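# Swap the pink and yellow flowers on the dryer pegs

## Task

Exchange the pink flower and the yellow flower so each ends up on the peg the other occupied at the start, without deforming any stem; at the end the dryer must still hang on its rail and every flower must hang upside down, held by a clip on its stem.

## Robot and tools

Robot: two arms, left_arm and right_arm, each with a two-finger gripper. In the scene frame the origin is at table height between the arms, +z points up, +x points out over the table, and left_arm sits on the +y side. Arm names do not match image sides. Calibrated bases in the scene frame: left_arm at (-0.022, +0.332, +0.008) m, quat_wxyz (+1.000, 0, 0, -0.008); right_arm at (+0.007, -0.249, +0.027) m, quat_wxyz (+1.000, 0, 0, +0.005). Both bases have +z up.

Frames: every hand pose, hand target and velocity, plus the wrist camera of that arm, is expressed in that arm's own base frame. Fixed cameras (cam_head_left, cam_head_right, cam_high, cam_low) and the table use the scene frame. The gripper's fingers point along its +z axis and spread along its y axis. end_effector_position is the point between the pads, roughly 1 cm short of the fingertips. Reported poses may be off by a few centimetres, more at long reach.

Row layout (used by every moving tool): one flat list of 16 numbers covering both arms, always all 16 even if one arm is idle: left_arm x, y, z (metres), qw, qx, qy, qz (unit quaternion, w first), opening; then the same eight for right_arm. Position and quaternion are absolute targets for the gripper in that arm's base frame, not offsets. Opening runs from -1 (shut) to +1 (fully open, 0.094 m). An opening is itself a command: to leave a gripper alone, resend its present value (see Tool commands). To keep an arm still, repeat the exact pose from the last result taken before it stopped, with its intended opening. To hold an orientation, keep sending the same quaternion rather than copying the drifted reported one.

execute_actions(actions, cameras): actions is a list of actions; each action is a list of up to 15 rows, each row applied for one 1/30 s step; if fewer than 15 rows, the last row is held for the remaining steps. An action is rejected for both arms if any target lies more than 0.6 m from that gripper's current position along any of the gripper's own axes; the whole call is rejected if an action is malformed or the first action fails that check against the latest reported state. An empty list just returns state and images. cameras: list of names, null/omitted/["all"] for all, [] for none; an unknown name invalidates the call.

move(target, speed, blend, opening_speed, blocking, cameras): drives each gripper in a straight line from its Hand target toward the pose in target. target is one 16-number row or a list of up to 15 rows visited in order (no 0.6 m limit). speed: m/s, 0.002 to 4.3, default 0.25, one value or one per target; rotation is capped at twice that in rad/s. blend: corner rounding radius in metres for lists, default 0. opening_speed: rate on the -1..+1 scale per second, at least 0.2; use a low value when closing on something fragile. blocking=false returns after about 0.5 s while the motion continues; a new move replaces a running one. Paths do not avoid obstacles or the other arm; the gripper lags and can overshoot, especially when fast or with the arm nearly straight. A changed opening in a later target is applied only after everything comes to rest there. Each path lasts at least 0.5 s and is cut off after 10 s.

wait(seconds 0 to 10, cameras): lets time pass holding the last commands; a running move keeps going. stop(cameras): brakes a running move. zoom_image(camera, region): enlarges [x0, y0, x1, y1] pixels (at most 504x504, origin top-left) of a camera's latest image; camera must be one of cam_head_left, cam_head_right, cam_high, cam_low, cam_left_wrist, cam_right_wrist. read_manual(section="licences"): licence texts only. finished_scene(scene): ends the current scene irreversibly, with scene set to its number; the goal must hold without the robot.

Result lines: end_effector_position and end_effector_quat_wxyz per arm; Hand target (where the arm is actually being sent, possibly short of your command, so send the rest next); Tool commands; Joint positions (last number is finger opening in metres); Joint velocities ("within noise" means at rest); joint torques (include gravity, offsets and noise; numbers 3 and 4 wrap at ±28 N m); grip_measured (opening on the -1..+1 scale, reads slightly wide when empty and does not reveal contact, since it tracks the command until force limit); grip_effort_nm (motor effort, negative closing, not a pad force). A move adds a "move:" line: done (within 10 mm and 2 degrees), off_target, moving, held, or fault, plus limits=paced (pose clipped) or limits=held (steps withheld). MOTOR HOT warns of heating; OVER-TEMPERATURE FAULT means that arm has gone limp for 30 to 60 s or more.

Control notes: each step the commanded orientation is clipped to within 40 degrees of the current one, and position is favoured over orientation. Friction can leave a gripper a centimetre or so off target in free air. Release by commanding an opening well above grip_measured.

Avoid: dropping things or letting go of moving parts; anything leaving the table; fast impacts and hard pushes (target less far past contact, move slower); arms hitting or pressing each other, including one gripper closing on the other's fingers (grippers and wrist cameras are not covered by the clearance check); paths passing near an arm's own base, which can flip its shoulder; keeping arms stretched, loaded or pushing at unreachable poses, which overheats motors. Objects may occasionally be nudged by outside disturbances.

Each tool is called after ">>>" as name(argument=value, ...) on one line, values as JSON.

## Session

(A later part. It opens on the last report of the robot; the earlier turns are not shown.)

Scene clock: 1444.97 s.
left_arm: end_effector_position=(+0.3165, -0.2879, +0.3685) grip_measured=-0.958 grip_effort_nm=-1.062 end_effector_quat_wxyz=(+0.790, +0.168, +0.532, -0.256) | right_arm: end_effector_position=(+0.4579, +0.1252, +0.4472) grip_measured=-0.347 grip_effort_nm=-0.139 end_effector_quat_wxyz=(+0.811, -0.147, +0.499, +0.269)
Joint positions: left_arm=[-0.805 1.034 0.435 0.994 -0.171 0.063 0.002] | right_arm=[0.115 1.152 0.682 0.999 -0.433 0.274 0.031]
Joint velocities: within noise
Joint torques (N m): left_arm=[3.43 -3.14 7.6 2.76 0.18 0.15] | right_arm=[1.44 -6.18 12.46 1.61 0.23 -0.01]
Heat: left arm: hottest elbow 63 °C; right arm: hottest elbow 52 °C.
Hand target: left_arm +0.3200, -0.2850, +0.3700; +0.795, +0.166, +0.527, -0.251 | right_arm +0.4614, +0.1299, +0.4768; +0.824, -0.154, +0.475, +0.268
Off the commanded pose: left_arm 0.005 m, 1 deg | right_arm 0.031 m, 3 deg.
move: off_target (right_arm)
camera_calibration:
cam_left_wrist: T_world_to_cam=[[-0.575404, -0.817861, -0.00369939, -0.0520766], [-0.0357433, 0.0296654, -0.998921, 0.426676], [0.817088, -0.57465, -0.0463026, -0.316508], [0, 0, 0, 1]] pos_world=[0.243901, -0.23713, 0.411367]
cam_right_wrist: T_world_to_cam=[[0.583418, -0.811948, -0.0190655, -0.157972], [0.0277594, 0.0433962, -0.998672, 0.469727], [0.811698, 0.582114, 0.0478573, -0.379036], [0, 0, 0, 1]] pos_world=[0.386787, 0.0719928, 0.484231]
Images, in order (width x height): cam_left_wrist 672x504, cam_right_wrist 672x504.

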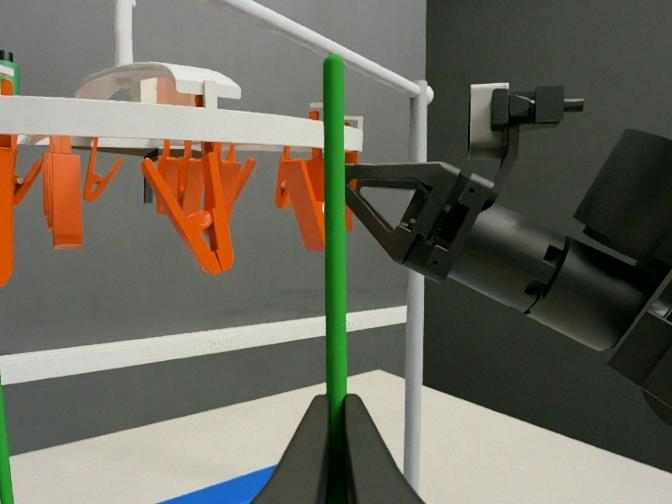

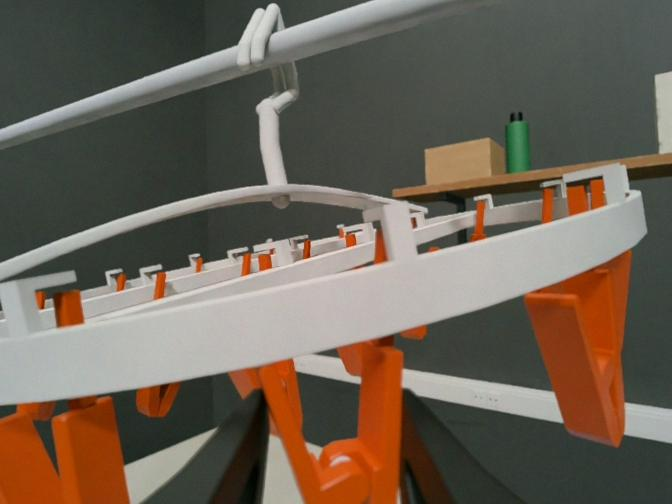

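>>> move(target=[[0.32,-0.285,0.37,0.7953,0.1660,0.5264,-0.2508,-1.0,0.4635,0.1305,0.4775,0.8237,-0.1545,0.4755,0.2676,-0.8]], speed=0.03, opening_speed=0.3, cameras=["cam_right_wrist","cam_left_wrist"])

>>> zoom_image(camera="cam_right_wrist", region=[200, 290, 500, 504])

>>> zoom_image(camera="cam_left_wrist", region=[130, 50, 430, 280])

Scene clock: 1449.10 s.
left_arm: end_effector_position=(+0.3165, -0.2879, +0.3685) grip_measured=-0.958 grip_effort_nm=-1.067 end_effector_quat_wxyz=(+0.790, +0.168, +0.532, -0.256) | right_arm: end_effector_position=(+0.4579, +0.1253, +0.4473) grip_measured=-0.580 grip_effort_nm=-1.023 end_effector_quat_wxyz=(+0.811, -0.147, +0.499, +0.269)
Joint positions: left_arm=[-0.805 1.034 0.435 0.994 -0.171 0.063 0.002] | right_arm=[0.116 1.152 0.682 0.999 -0.432 0.274 0.02]
Joint velocities: within noise
Joint torques (N m): left_arm=[3.37 -3.14 7.61 2.74 0.18 0.15] | right_arm=[1.14 -6.24 12.49 1.58 0.22 -0.02]
Heat: left arm: hottest elbow 63 °C; right arm: hottest elbow 53 °C.
Hand target: left_arm +0.3200, -0.2850, +0.3700; +0.795, +0.166, +0.527, -0.251 | right_arm +0.4614, +0.1299, +0.4768; +0.824, -0.154, +0.475, +0.268
Off the commanded pose: left_arm 0.005 m, 1 deg | right_arm 0.031 m, 3 deg.
move: off_target (right_arm)
camera_calibration:
cam_left_wrist: T_world_to_cam=[[-0.575404, -0.817861, -0.00369939, -0.0520766], [-0.0357433, 0.0296654, -0.998921, 0.426676], [0.817088, -0.57465, -0.0463026, -0.316508], [0, 0, 0, 1]] pos_world=[0.243901, -0.23713, 0.411367]
cam_right_wrist: T_world_to_cam=[[0.58349, -0.811893, -0.019224, -0.157846], [0.0277438, 0.0435853, -0.998664, 0.469711], [0.811646, 0.582177, 0.0479566, -0.379127], [0, 0, 0, 1]] pos_world=[0.386787, 0.0720928, 0.484231]
Images, in order (width x height): cam_left_wrist 672x504, cam_right_wrist 672x504.

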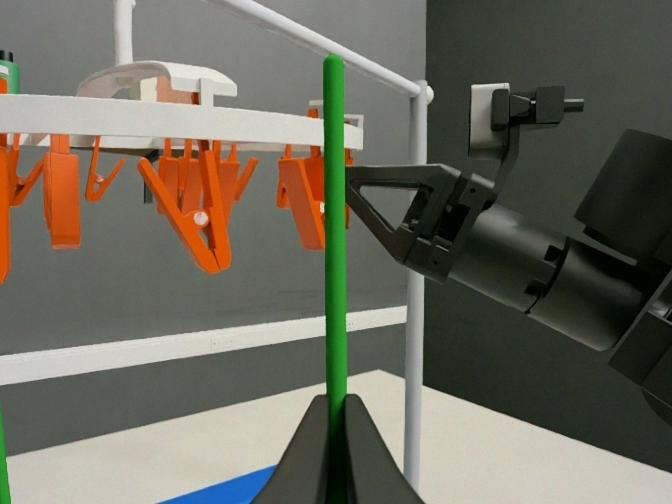

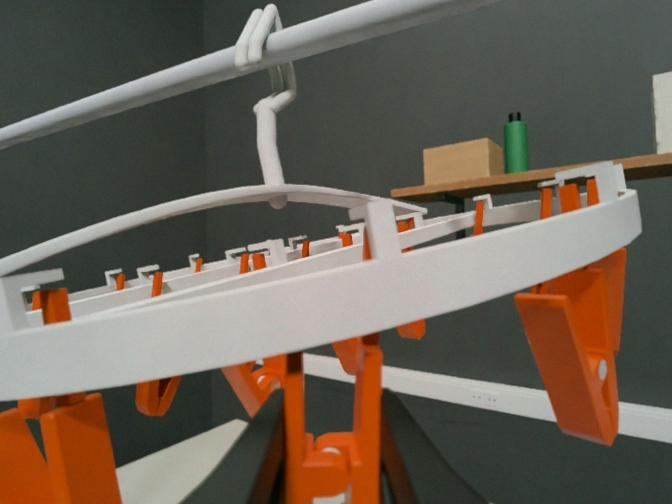

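Scaled by 1.680 from the camera's 672x504 image, which has a finer 960x720 frame.

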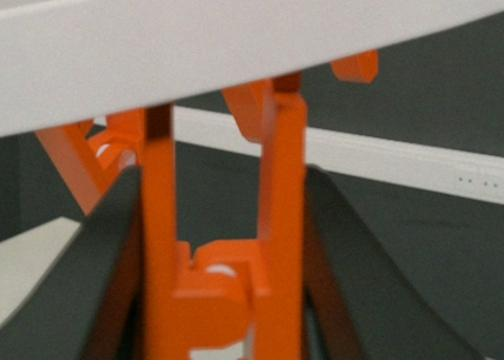

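Scaled by 1.680 from the camera's 672x504 image, which has a finer 960x720 frame.

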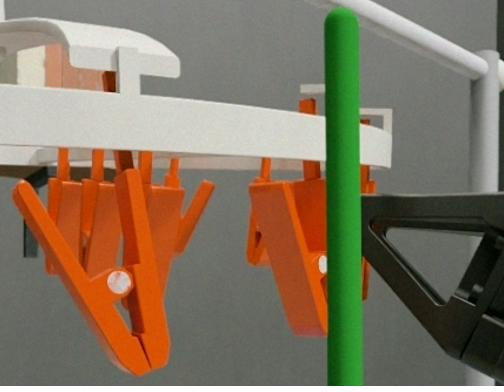

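>>> move(target=[[0.36,-0.32,0.325,0.7836,0.1887,0.5186,-0.2852,-1.0,0.4635,0.1305,0.4775,0.8237,-0.1545,0.4755,0.2676,-0.8],[0.442,-0.383,0.325,0.7836,0.1887,0.5186,-0.2852,-1.0,0.4635,0.1305,0.4775,0.8237,-0.1545,0.4755,0.2676,-0.8]], speed=0.08, blend=0.02)

>>> zoom_image(camera="cam_left_wrist", region=[220, 0, 460, 200])

Scene clock: 1464.63 s.
left_arm: end_effector_position=(+0.4274, -0.3786, +0.3096) grip_measured=-0.958 grip_effort_nm=-1.067 end_effector_quat_wxyz=(+0.776, +0.198, +0.529, -0.282) | right_arm: end_effector_position=(+0.4579, +0.1253, +0.4473) grip_measured=-0.580 grip_effort_nm=-1.028 end_effector_quat_wxyz=(+0.811, -0.147, +0.499, +0.269)
Joint positions: left_arm=[-0.731 1.574 0.719 1.226 -0.022 0.018 0.002] | right_arm=[0.116 1.152 0.682 0.999 -0.432 0.274 0.02]
Joint velocities: within noise
Joint torques (N m): left_arm=[3.37 -8.88 9.61 1.65 0.15 -0.07] | right_arm=[1.32 -5.89 12.48 1.61 0.22 -0.02]
Heat: left arm: hottest elbow 63 °C; right arm: hottest elbow 54 °C.
Hand target: left_arm +0.4410, -0.3822, +0.3248; +0.784, +0.189, +0.519, -0.285 | right_arm +0.4614, +0.1299, +0.4768; +0.824, -0.154, +0.475, +0.268
Off the commanded pose: left_arm 0.022 m, 2 deg | right_arm 0.031 m, 3 deg.
move: off_target (left_arm, right_arm)
camera_calibration:
cam_left_wrist: T_world_to_cam=[[-0.639449, -0.768573, -0.0200136, -0.0115771], [-0.0359721, 0.0559109, -0.997788, 0.38409], [0.767992, -0.637314, -0.0633993, -0.459397], [0, 0, 0, 1]] pos_world=[0.359227, -0.323153, 0.353883]
cam_right_wrist: T_world_to_cam=[[0.58349, -0.811893, -0.019224, -0.157846], [0.0277438, 0.0435853, -0.998664, 0.469711], [0.811646, 0.582177, 0.0479566, -0.379127], [0, 0, 0, 1]] pos_world=[0.386787, 0.0720928, 0.484231]

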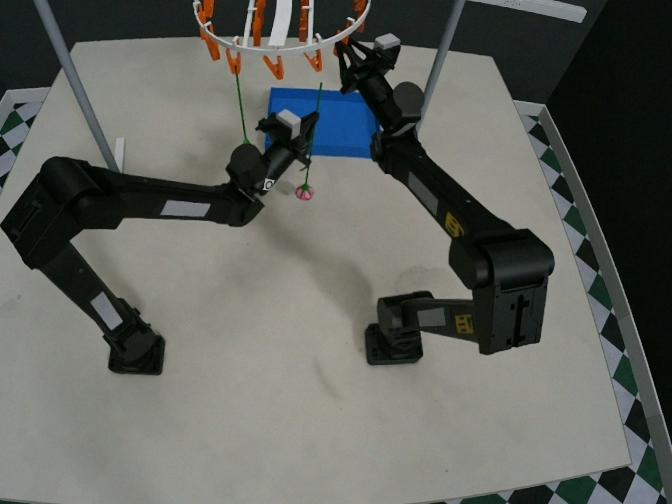

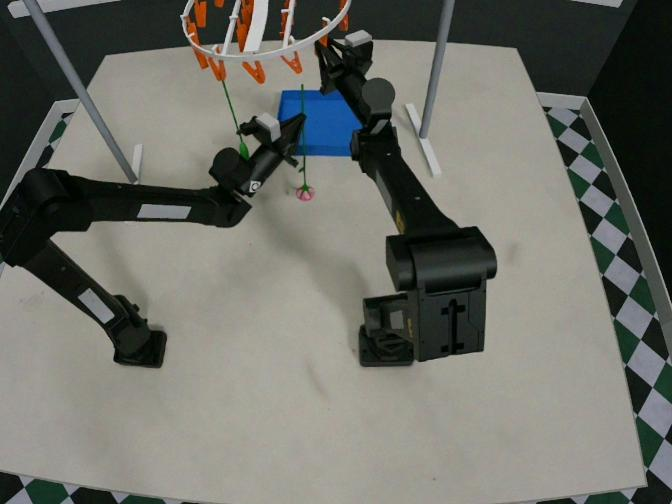

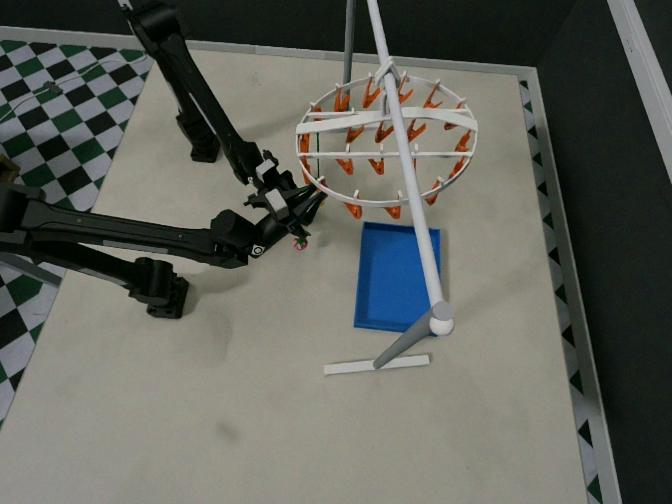

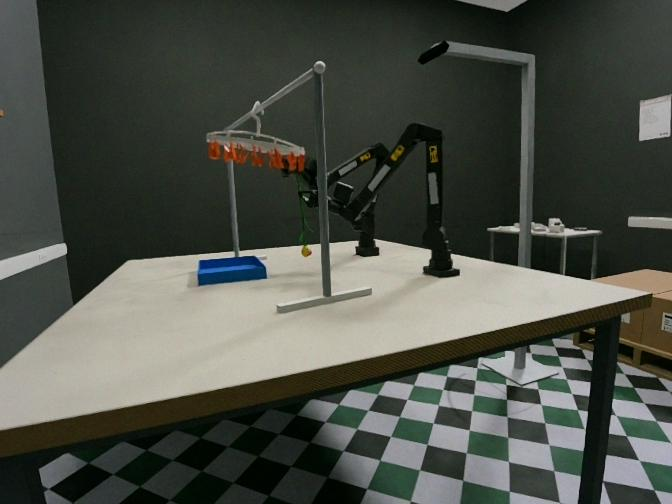

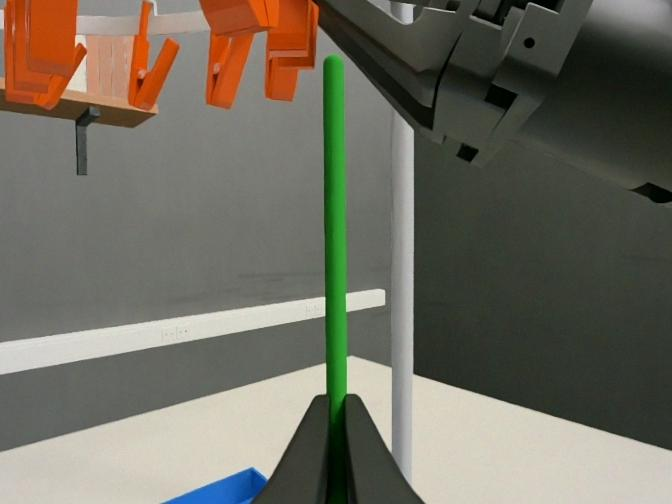

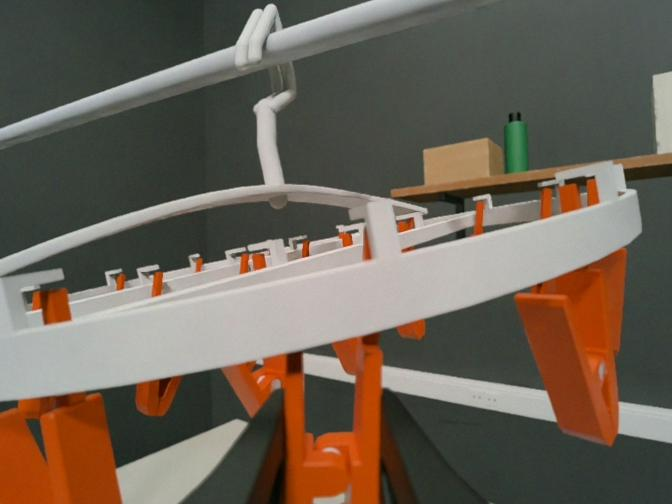

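Scaled by 2.100 from the camera's 672x504 image, which has a finer 960x720 frame.

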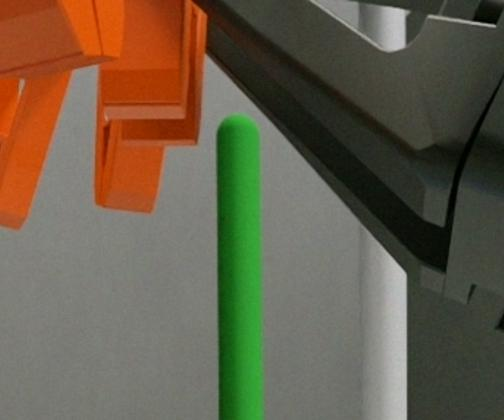

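>>> move(target=[[0.478,-0.404,0.325,0.7836,0.1887,0.5186,-0.2852,-1.0,0.4635,0.1305,0.4775,0.8237,-0.1545,0.4755,0.2676,-0.8]], speed=0.05, cameras=["cam_left_wrist","cam_high","cam_head_right"])

>>> zoom_image(camera="cam_left_wrist", region=[220, 0, 460, 200])

Scene clock: 1475.80 s.
left_arm: end_effector_position=(+0.4629, -0.3998, +0.3106) grip_measured=-0.958 grip_effort_nm=-1.067 end_effector_quat_wxyz=(+0.777, +0.197, +0.528, -0.282) | right_arm: end_effector_position=(+0.4579, +0.1253, +0.4473) grip_measured=-0.580 grip_effort_nm=-1.033 end_effector_quat_wxyz=(+0.811, -0.147, +0.499, +0.269)
Joint positions: left_arm=[-0.713 1.661 0.835 1.2 -0.006 0.011 0.002] | right_arm=[0.116 1.152 0.682 0.999 -0.432 0.274 0.02]
Joint velocities: within noise
Joint torques (N m): left_arm=[3.43 -10.17 9.83 1.47 0.16 -0.05] | right_arm=[1.38 -6.01 12.49 1.57 0.22 -0.02]
Heat: left arm: hottest elbow 65 °C; right arm: hottest elbow 54 °C.
Hand target: left_arm +0.4769, -0.4031, +0.3250; +0.784, +0.189, +0.518, -0.285 | right_arm +0.4614, +0.1299, +0.4768; +0.824, -0.154, +0.475, +0.268
Off the commanded pose: left_arm 0.021 m, 2 deg | right_arm 0.031 m, 3 deg.
move: off_target (left_arm, right_arm)
camera_calibration:
cam_left_wrist: T_world_to_cam=[[-0.639112, -0.768879, -0.0190042, -0.00574091], [-0.0339495, 0.0528877, -0.998023, 0.385481], [0.768364, -0.637204, -0.0599042, -0.501338], [0, 0, 0, 1]] pos_world=[0.394628, -0.344256, 0.354578]
Images, in order (width x height): cam_head_right 672x504, cam_high 672x504, cam_left_wrist 672x504.

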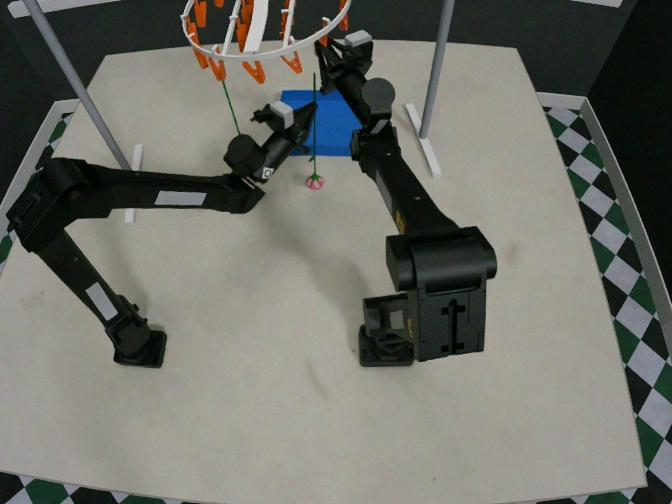

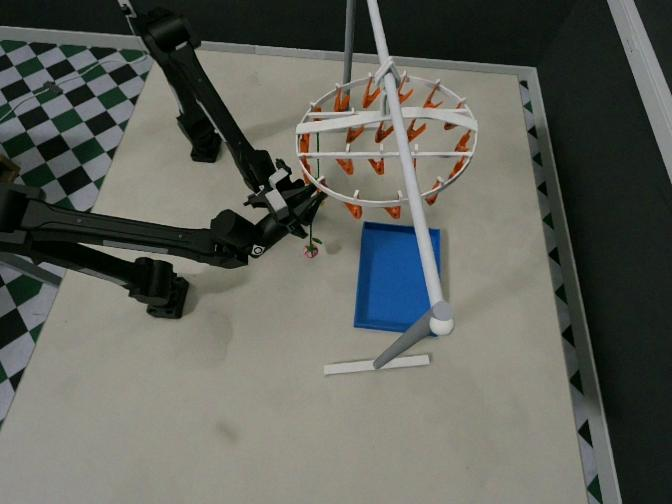

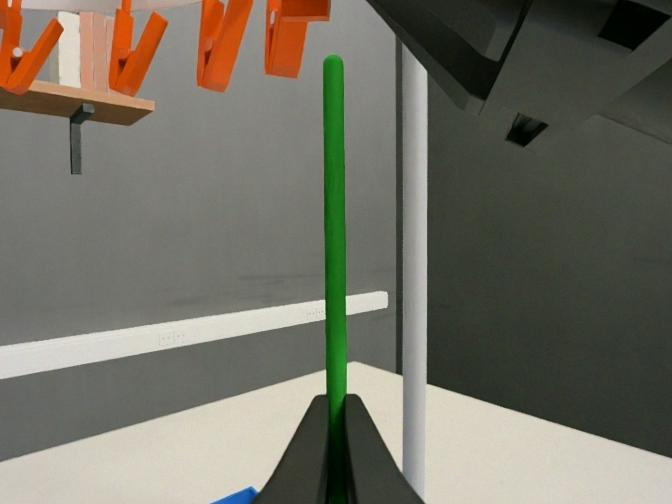

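Scaled by 2.100 from the camera's 672x504 image, which has a finer 960x720 frame.

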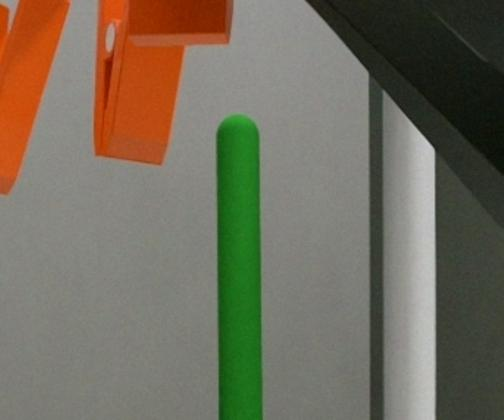

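>>> move(target=[[0.501,-0.4145,0.327,0.7836,0.1887,0.5186,-0.2852,-1.0,0.4635,0.1305,0.4775,0.8237,-0.1545,0.4755,0.2676,-0.8],[0.502,-0.4147,0.345,0.7836,0.1887,0.5186,-0.2852,-1.0,0.4635,0.1305,0.4775,0.8237,-0.1545,0.4755,0.2676,-0.8]], speed=0.04, cameras=["cam_left_wrist","cam_right_wrist","cam_head_right"])

>>> zoom_image(camera="cam_left_wrist", region=[220, 0, 460, 120])

Scene clock: 1486.93 s.
left_arm: end_effector_position=(+0.4905, -0.4145, +0.3105) grip_measured=-0.958 grip_effort_nm=-1.067 end_effector_quat_wxyz=(+0.768, +0.202, +0.540, -0.280) | right_arm: end_effector_position=(+0.4579, +0.1253, +0.4473) grip_measured=-0.580 grip_effort_nm=-1.038 end_effector_quat_wxyz=(+0.811, -0.147, +0.499, +0.269)
Joint positions: left_arm=[-0.699 1.703 0.922 1.124 0.007 0.006 0.002] | right_arm=[0.116 1.152 0.682 0.999 -0.432 0.274 0.02]
Joint velocities: within noise
Joint torques (N m): left_arm=[3.49 -13.27 10.28 1.48 0.14 -0.06] | right_arm=[1.38 -6.24 12.46 1.63 0.2 -0.01]
Heat: left arm: hottest elbow 68 °C; right arm: hottest elbow 55 °C.
Hand target: left_arm +0.5002, -0.4132, +0.3448; +0.784, +0.189, +0.518, -0.285 | right_arm +0.4614, +0.1299, +0.4768; +0.824, -0.154, +0.475, +0.268
Off the commanded pose: left_arm 0.036 m, 3 deg | right_arm 0.031 m, 3 deg.
move: off_target (left_arm, right_arm)
camera_calibration:
cam_left_wrist: T_world_to_cam=[[-0.639801, -0.768307, -0.0189331, 0.00113177], [-0.0579415, 0.0727861, -0.995663, 0.406503], [0.766353, -0.635929, -0.0910855, -0.520692], [0, 0, 0, 1]] pos_world=[0.423311, -0.359842, 0.357334]
cam_right_wrist: T_world_to_cam=[[0.58349, -0.811893, -0.019224, -0.157846], [0.0277438, 0.0435853, -0.998664, 0.469711], [0.811646, 0.582177, 0.0479566, -0.379127], [0, 0, 0, 1]] pos_world=[0.386787, 0.0720928, 0.484231]
Images, in order (width x height): cam_head_right 672x504, cam_left_wrist 672x504, cam_right_wrist 672x504.

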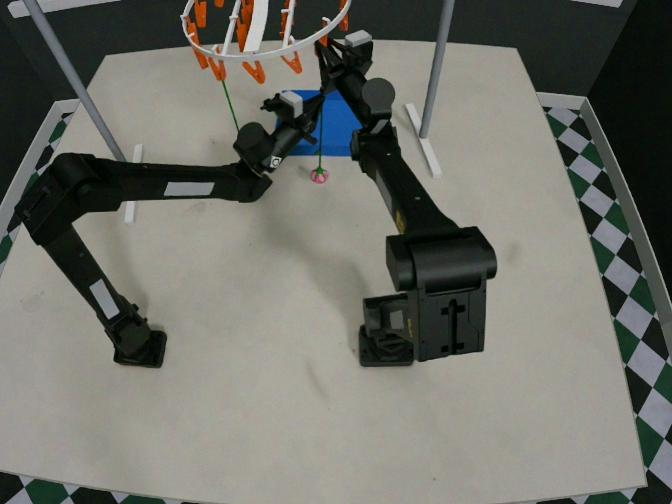

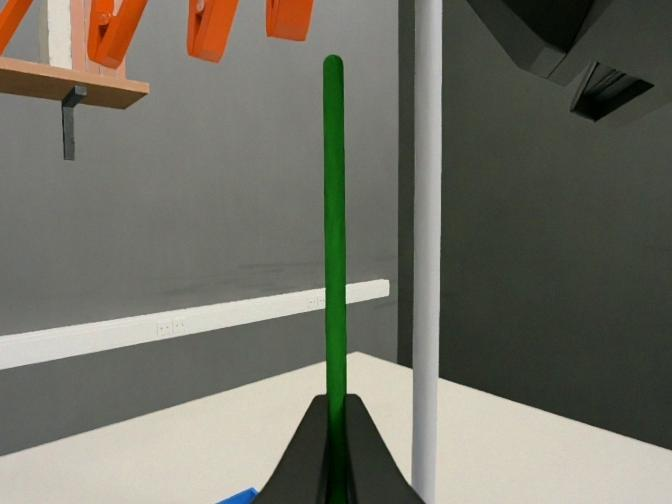

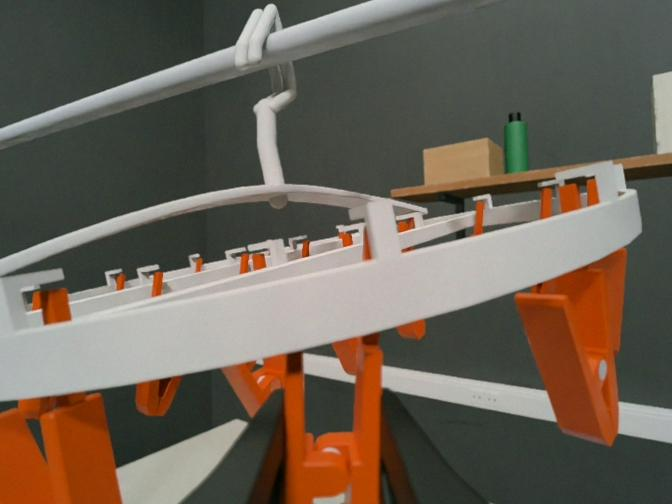

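Scaled by 2.100 from the camera's 672x504 image, which has a finer 960x720 frame.

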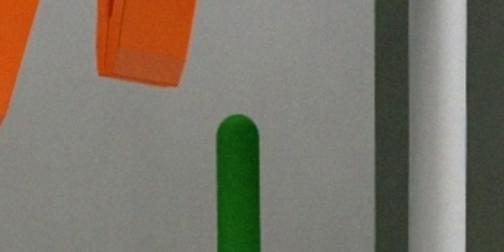

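>>> move(target=[[0.498,-0.4105,0.358,0.7836,0.1887,0.5186,-0.2852,-1.0,0.4635,0.1305,0.4775,0.8237,-0.1545,0.4755,0.2676,-0.8]], speed=0.04, cameras=["cam_left_wrist","cam_right_wrist","cam_head_right","cam_high"])

>>> zoom_image(camera="cam_left_wrist", region=[220, 0, 460, 120])

Scene clock: 1491.10 s.
left_arm: end_effector_position=(+0.4884, -0.4122, +0.3226) grip_measured=-0.958 grip_effort_nm=-1.062 end_effector_quat_wxyz=(+0.768, +0.202, +0.540, -0.280) | right_arm: end_effector_position=(+0.4579, +0.1253, +0.4473) grip_measured=-0.580 grip_effort_nm=-1.033 end_effector_quat_wxyz=(+0.811, -0.147, +0.499, +0.269)
Joint positions: left_arm=[-0.698 1.672 0.922 1.093 0.009 0.005 0.002] | right_arm=[0.116 1.152 0.682 0.999 -0.432 0.274 0.02]
Joint velocities: within noise
Joint torques (N m): left_arm=[3.37 -13.39 10.13 1.55 0.14 -0.06] | right_arm=[1.49 -6.18 12.48 1.63 0.2 0]
Heat: left arm: hottest elbow 67 °C; right arm: hottest elbow 55 °C.
Hand target: left_arm +0.4963, -0.4092, +0.3578; +0.784, +0.189, +0.518, -0.285 | right_arm +0.4614, +0.1299, +0.4768; +0.824, -0.154, +0.475, +0.268
Off the commanded pose: left_arm 0.037 m, 3 deg | right_arm 0.031 m, 3 deg.
move: off_target (left_arm, right_arm)
camera_calibration:
cam_left_wrist: T_world_to_cam=[[-0.640134, -0.768027, -0.0190395, 0.00212681], [-0.0579203, 0.0729577, -0.995652, 0.418216], [0.766077, -0.636248, -0.0911871, -0.516563], [0, 0, 0, 1]] pos_world=[0.421312, -0.357541, 0.369334]
cam_right_wrist: T_world_to_cam=[[0.58349, -0.811893, -0.019224, -0.157846], [0.0277438, 0.0435853, -0.998664, 0.469711], [0.811646, 0.582177, 0.0479566, -0.379127], [0, 0, 0, 1]] pos_world=[0.386787, 0.0720928, 0.484231]
Images, in order (width x height): cam_head_right 672x504, cam_high 672x504, cam_left_wrist 672x504, cam_right_wrist 672x504.

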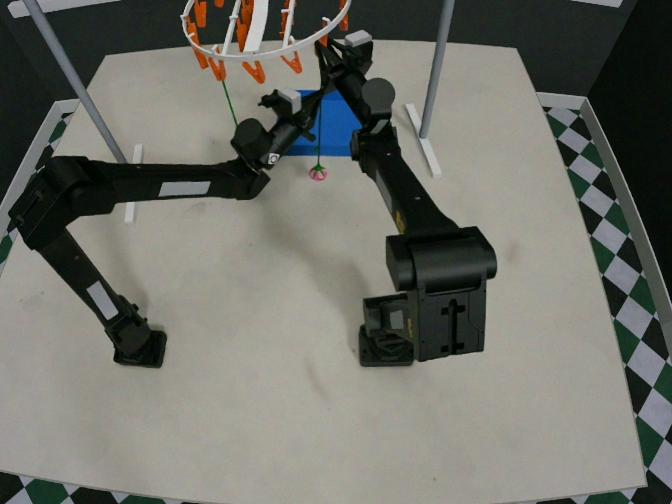

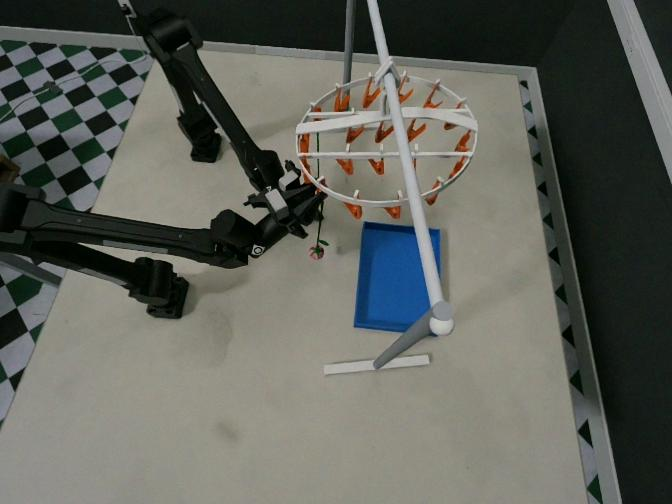

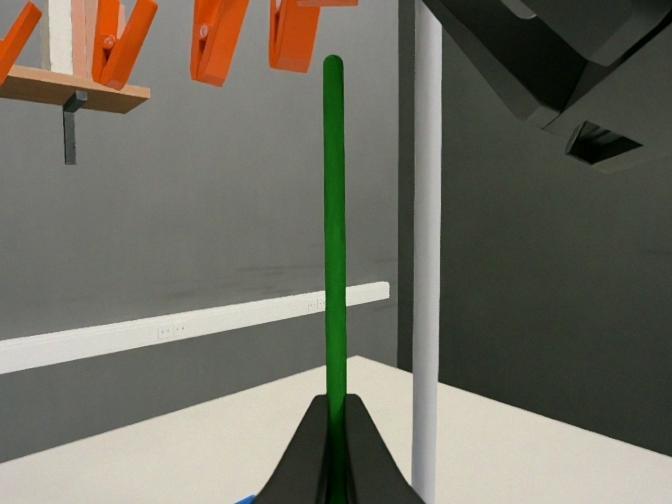

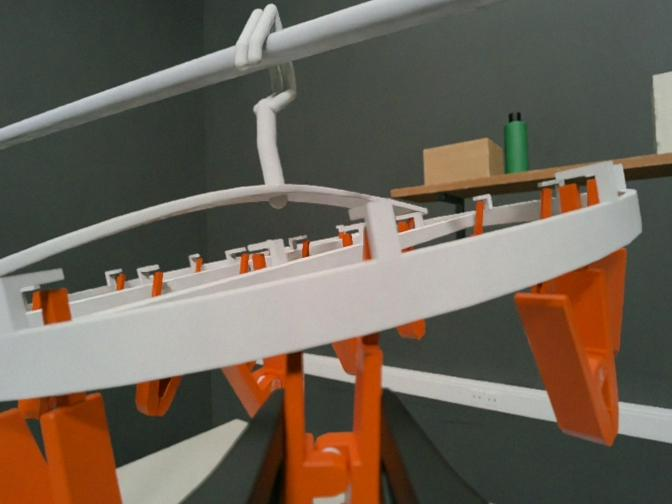

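Scaled by 2.100 from the camera's 672x504 image, which has a finer 960x720 frame.

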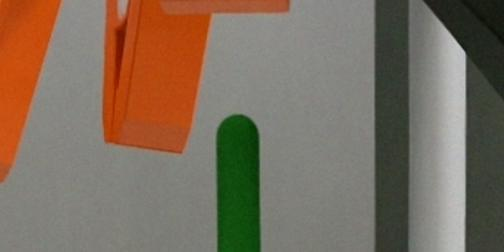

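>>> move(target=[[0.497,-0.4095,0.370,0.7836,0.1887,0.5186,-0.2852,-1.0,0.4635,0.1305,0.4775,0.8237,-0.1545,0.4755,0.2676,-0.8]], speed=0.03, cameras=["cam_left_wrist","cam_head_right"])

>>> zoom_image(camera="cam_left_wrist", region=[240, 0, 440, 100])

Scene clock: 1499.30 s.
left_arm: end_effector_position=(+0.4869, -0.4107, +0.3301) grip_measured=-0.958 grip_effort_nm=-1.067 end_effector_quat_wxyz=(+0.766, +0.203, +0.543, -0.279) | right_arm: end_effector_position=(+0.4579, +0.1253, +0.4473) grip_measured=-0.580 grip_effort_nm=-1.033 end_effector_quat_wxyz=(+0.811, -0.147, +0.499, +0.269)
Joint positions: left_arm=[-0.697 1.648 0.922 1.061 0.009 0.005 0.002] | right_arm=[0.116 1.152 0.682 0.999 -0.432 0.274 0.02]
Joint velocities: within noise
Joint torques (N m): left_arm=[3.43 -13.39 10.7 1.51 0.14 -0.06] | right_arm=[1.14 -6.07 12.49 1.59 0.2 -0.01]
Heat: left arm: hottest elbow 67 °C; right arm: hottest elbow 56 °C.
Hand target: left_arm +0.4948, -0.4079, +0.3698; +0.784, +0.189, +0.518, -0.285 | right_arm +0.4614, +0.1299, +0.4768; +0.824, -0.154, +0.475, +0.268
Off the commanded pose: left_arm 0.041 m, 4 deg | right_arm 0.031 m, 3 deg.
move: off_target (left_arm, right_arm)
camera_calibration:
cam_left_wrist: T_world_to_cam=[[-0.640305, -0.767889, -0.0188761, 0.00257309], [-0.0638459, 0.0776952, -0.994931, 0.430135], [0.765463, -0.635854, -0.0987752, -0.510799], [0, 0, 0, 1]] pos_world=[0.420108, -0.356237, 0.377548]
Images, in order (width x height): cam_head_right 672x504, cam_left_wrist 672x504.

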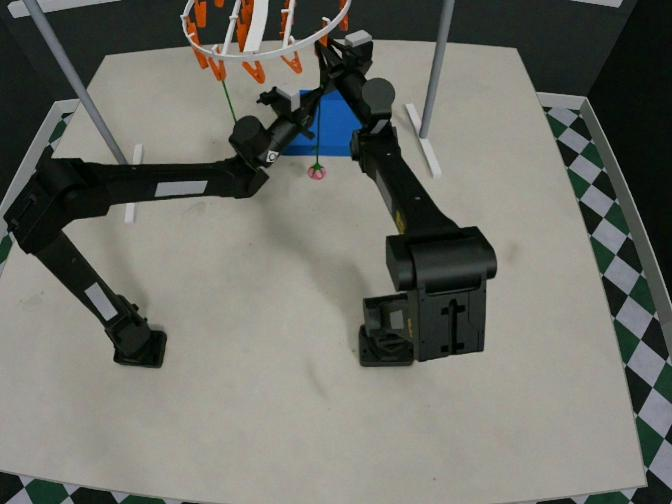

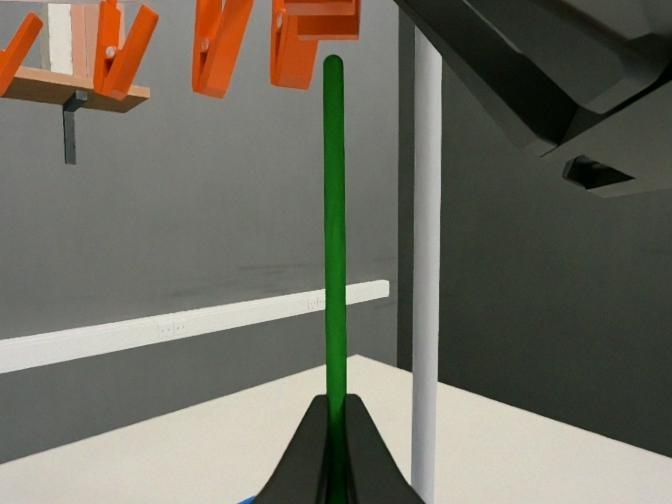

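Scaled by 2.520 from the camera's 672x504 image, which has a finer 960x720 frame.

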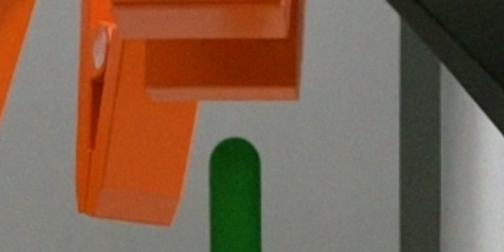

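>>> move(target=[[0.4995,-0.4095,0.381,0.7836,0.1887,0.5186,-0.2852,-1.0,0.4635,0.1305,0.4775,0.8237,-0.1545,0.4755,0.2676,-0.8]], speed=0.03, cameras=["cam_left_wrist","cam_head_right"])

>>> zoom_image(camera="cam_left_wrist", region=[240, 0, 440, 100])

Scene clock: 1505.67 s.
left_arm: end_effector_position=(+0.4897, -0.4107, +0.3404) grip_measured=-0.958 grip_effort_nm=-1.062 end_effector_quat_wxyz=(+0.766, +0.203, +0.543, -0.279) | right_arm: end_effector_position=(+0.4581, +0.1252, +0.4487) grip_measured=-0.580 grip_effort_nm=-1.033 end_effector_quat_wxyz=(+0.811, -0.147, +0.498, +0.268)
Joint positions: left_arm=[-0.694 1.633 0.939 1.03 0.012 0.004 0.002] | right_arm=[0.116 1.152 0.685 0.999 -0.432 0.274 0.02]
Joint velocities: within noise
Joint torques (N m): left_arm=[3.49 -13.33 10.92 1.59 0.15 -0.05] | right_arm=[1.38 -6.12 12.33 1.58 0.18 -0.03]
Heat: left arm: hottest elbow 67 °C; right arm: hottest elbow 56 °C.
Hand target: left_arm +0.4972, -0.4078, +0.3807; +0.784, +0.189, +0.518, -0.285 | right_arm +0.4615, +0.1299, +0.4769; +0.824, -0.154, +0.475, +0.268
Off the commanded pose: left_arm 0.042 m, 4 deg | right_arm 0.030 m, 3 deg.
move: off_target (left_arm, right_arm)
camera_calibration:
cam_left_wrist: T_world_to_cam=[[-0.639907, -0.768227, -0.0186399, 0.00403811], [-0.0640396, 0.0774835, -0.994935, 0.440571], [0.76578, -0.635472, -0.0987791, -0.511909], [0, 0, 0, 1]] pos_world=[0.422807, -0.356338, 0.387849]
Images, in order (width x height): cam_head_right 672x504, cam_left_wrist 672x504.

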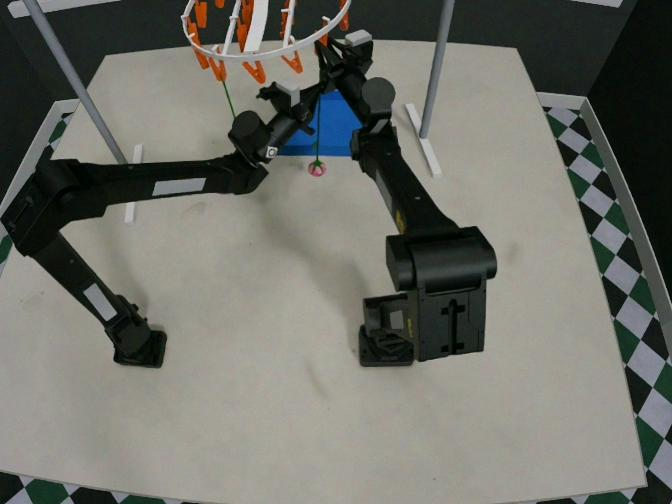

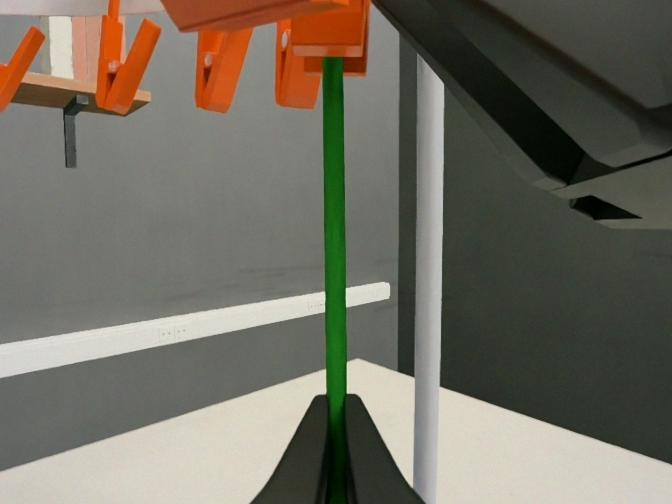

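Scaled by 2.520 from the camera's 672x504 image, which has a finer 960x720 frame.

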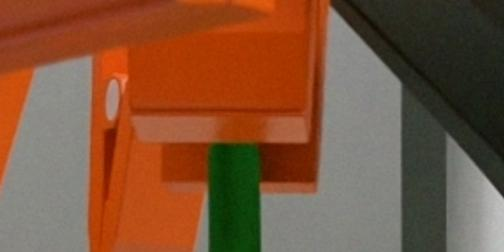

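>>> move(target=[[0.4995,-0.4095,0.390,0.7836,0.1887,0.5186,-0.2852,-1.0,0.4635,0.1305,0.4775,0.8237,-0.1545,0.4755,0.2676,-0.8]], speed=0.03, cameras=["cam_left_wrist","cam_right_wrist"])

>>> zoom_image(camera="cam_left_wrist", region=[240, 0, 440, 100])

Scene clock: 1516.97 s.
left_arm: end_effector_position=(+0.4899, -0.4107, +0.3471) grip_measured=-0.958 grip_effort_nm=-1.062 end_effector_quat_wxyz=(+0.765, +0.203, +0.544, -0.279) | right_arm: end_effector_position=(+0.4581, +0.1251, +0.4487) grip_measured=-0.580 grip_effort_nm=-1.038 end_effector_quat_wxyz=(+0.811, -0.147, +0.498, +0.268)
Joint positions: left_arm=[-0.694 1.62 0.946 1.006 0.012 0.003 0.002] | right_arm=[0.116 1.152 0.685 0.999 -0.431 0.274 0.02]
Joint velocities: within noise
Joint torques (N m): left_arm=[3.43 -13.33 11.22 1.55 0.13 -0.06] | right_arm=[1.32 -6.12 12.34 1.61 0.16 -0.02]
Heat: left arm: hottest elbow 70 °C; right arm: hottest elbow 59 °C.
Hand target: left_arm +0.4971, -0.4076, +0.3895; +0.784, +0.189, +0.518, -0.285 | right_arm +0.4616, +0.1299, +0.4770; +0.824, -0.154, +0.475, +0.268
Off the commanded pose: left_arm 0.044 m, 4 deg | right_arm 0.030 m, 3 deg.
move: off_target (left_arm, right_arm)
camera_calibration:
cam_left_wrist: T_world_to_cam=[[-0.640032, -0.768127, -0.0184388, 0.00443228], [-0.0667689, 0.0795096, -0.994595, 0.449211], [0.765441, -0.635342, -0.102176, -0.510001], [0, 0, 0, 1]] pos_world=[0.423206, -0.356337, 0.394755]
cam_right_wrist: T_world_to_cam=[[0.582436, -0.812664, -0.0185828, -0.157892], [0.0303653, 0.0445961, -0.998544, 0.469773], [0.812309, 0.581023, 0.0506512, -0.380629], [0, 0, 0, 1]] pos_world=[0.386885, 0.0718909, 0.485434]
Images, in order (width x height): cam_left_wrist 672x504, cam_right_wrist 672x504.

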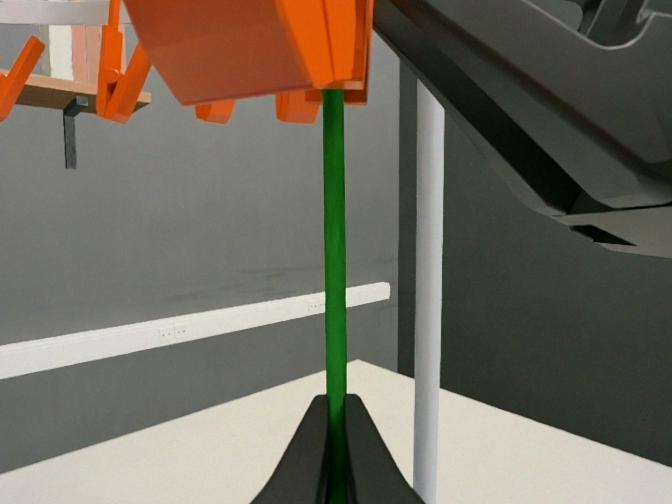

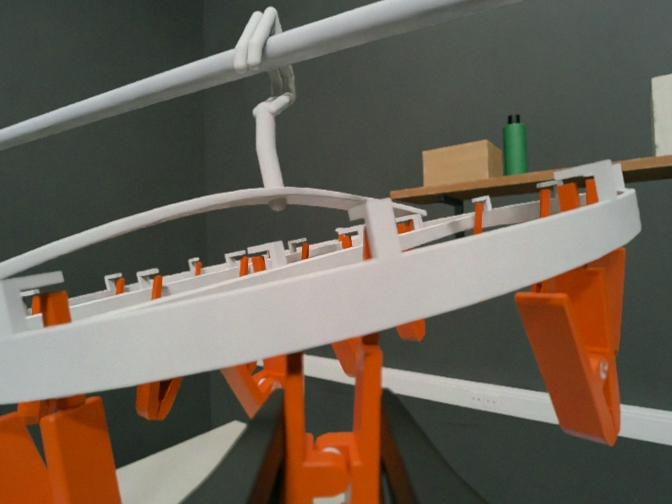

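Scaled by 2.520 from the camera's 672x504 image, which has a finer 960x720 frame.

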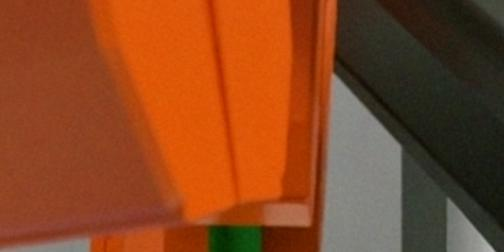

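>>> move(target=[[0.4995,-0.4095,0.396,0.7836,0.1887,0.5186,-0.2852,-1.0,0.4635,0.1305,0.4775,0.8237,-0.1545,0.4755,0.2676,-0.8]], speed=0.03, cameras=["cam_left_wrist","cam_high","cam_low"])

>>> zoom_image(camera="cam_left_wrist", region=[240, 0, 440, 150])

>>> zoom_image(camera="cam_low", region=[260, 130, 340, 190])

Scene clock: 1521.37 s.
left_arm: end_effector_position=(+0.4902, -0.4109, +0.3528) grip_measured=-0.958 grip_effort_nm=-1.067 end_effector_quat_wxyz=(+0.765, +0.203, +0.544, -0.279) | right_arm: end_effector_position=(+0.4581, +0.1251, +0.4487) grip_measured=-0.580 grip_effort_nm=-1.033 end_effector_quat_wxyz=(+0.811, -0.147, +0.498, +0.268)
Joint positions: left_arm=[-0.694 1.61 0.953 0.989 0.012 0.003 0.002] | right_arm=[0.116 1.152 0.685 0.999 -0.431 0.274 0.02]
Joint velocities: within noise
Joint torques (N m): left_arm=[3.37 -13.27 11.37 1.44 0.14 -0.06] | right_arm=[1.32 -6.12 12.34 1.58 0.16 -0.01]
Heat: left arm: hottest elbow 69 °C; right arm: hottest elbow 60 °C.
Hand target: left_arm +0.4970, -0.4075, +0.3956; +0.784, +0.189, +0.518, -0.285 | right_arm +0.4616, +0.1299, +0.4770; +0.824, -0.154, +0.475, +0.268
Off the commanded pose: left_arm 0.044 m, 4 deg | right_arm 0.030 m, 3 deg.
move: off_target (left_arm, right_arm)
camera_calibration:
cam_left_wrist: T_world_to_cam=[[-0.640032, -0.768127, -0.0184388, 0.0045136], [-0.0667689, 0.0795096, -0.994595, 0.455009], [0.765441, -0.635342, -0.102176, -0.509688], [0, 0, 0, 1]] pos_world=[0.423406, -0.356537, 0.400555]
Images, in order (width x height): cam_high 672x504, cam_low 672x504, cam_left_wrist 672x504.

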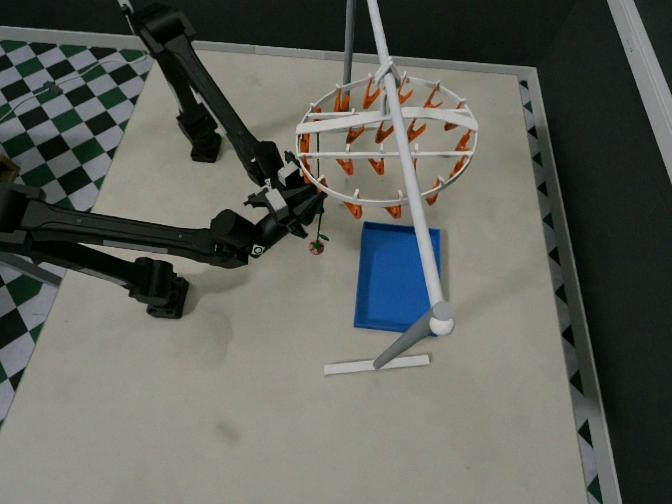

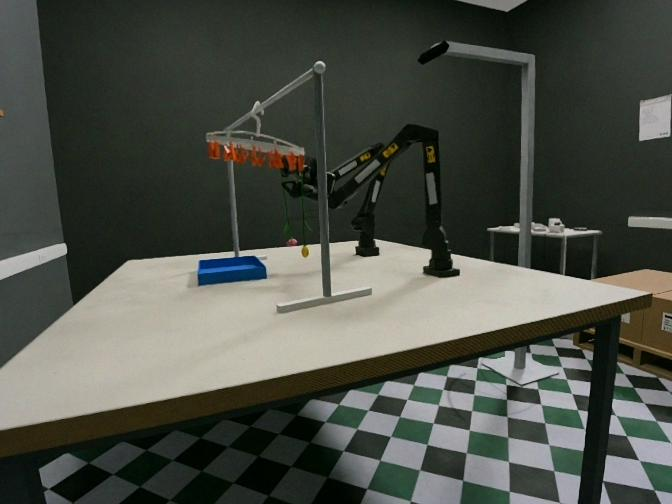

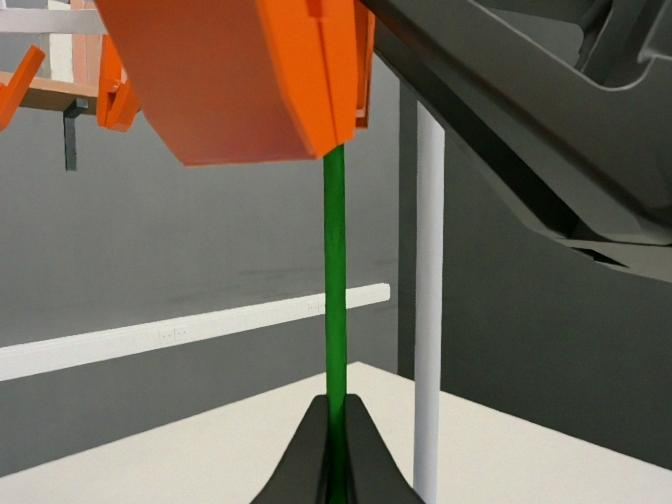

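Scaled by 2.520 from the camera's 672x504 image, which has a finer 960x720 frame.

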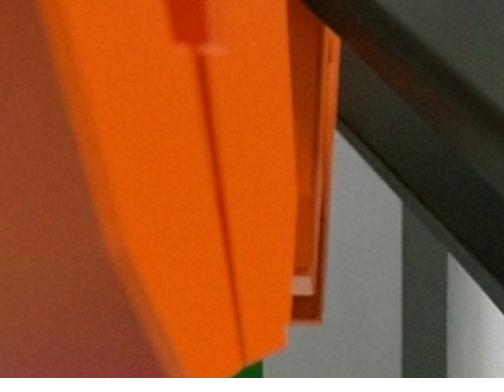

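Scaled by 6.300 from the camera's 672x504 image, which has a finer 960x720 frame.

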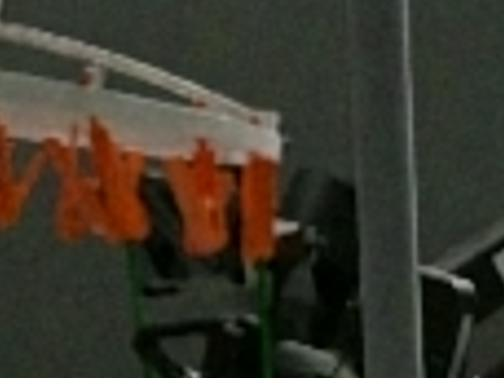

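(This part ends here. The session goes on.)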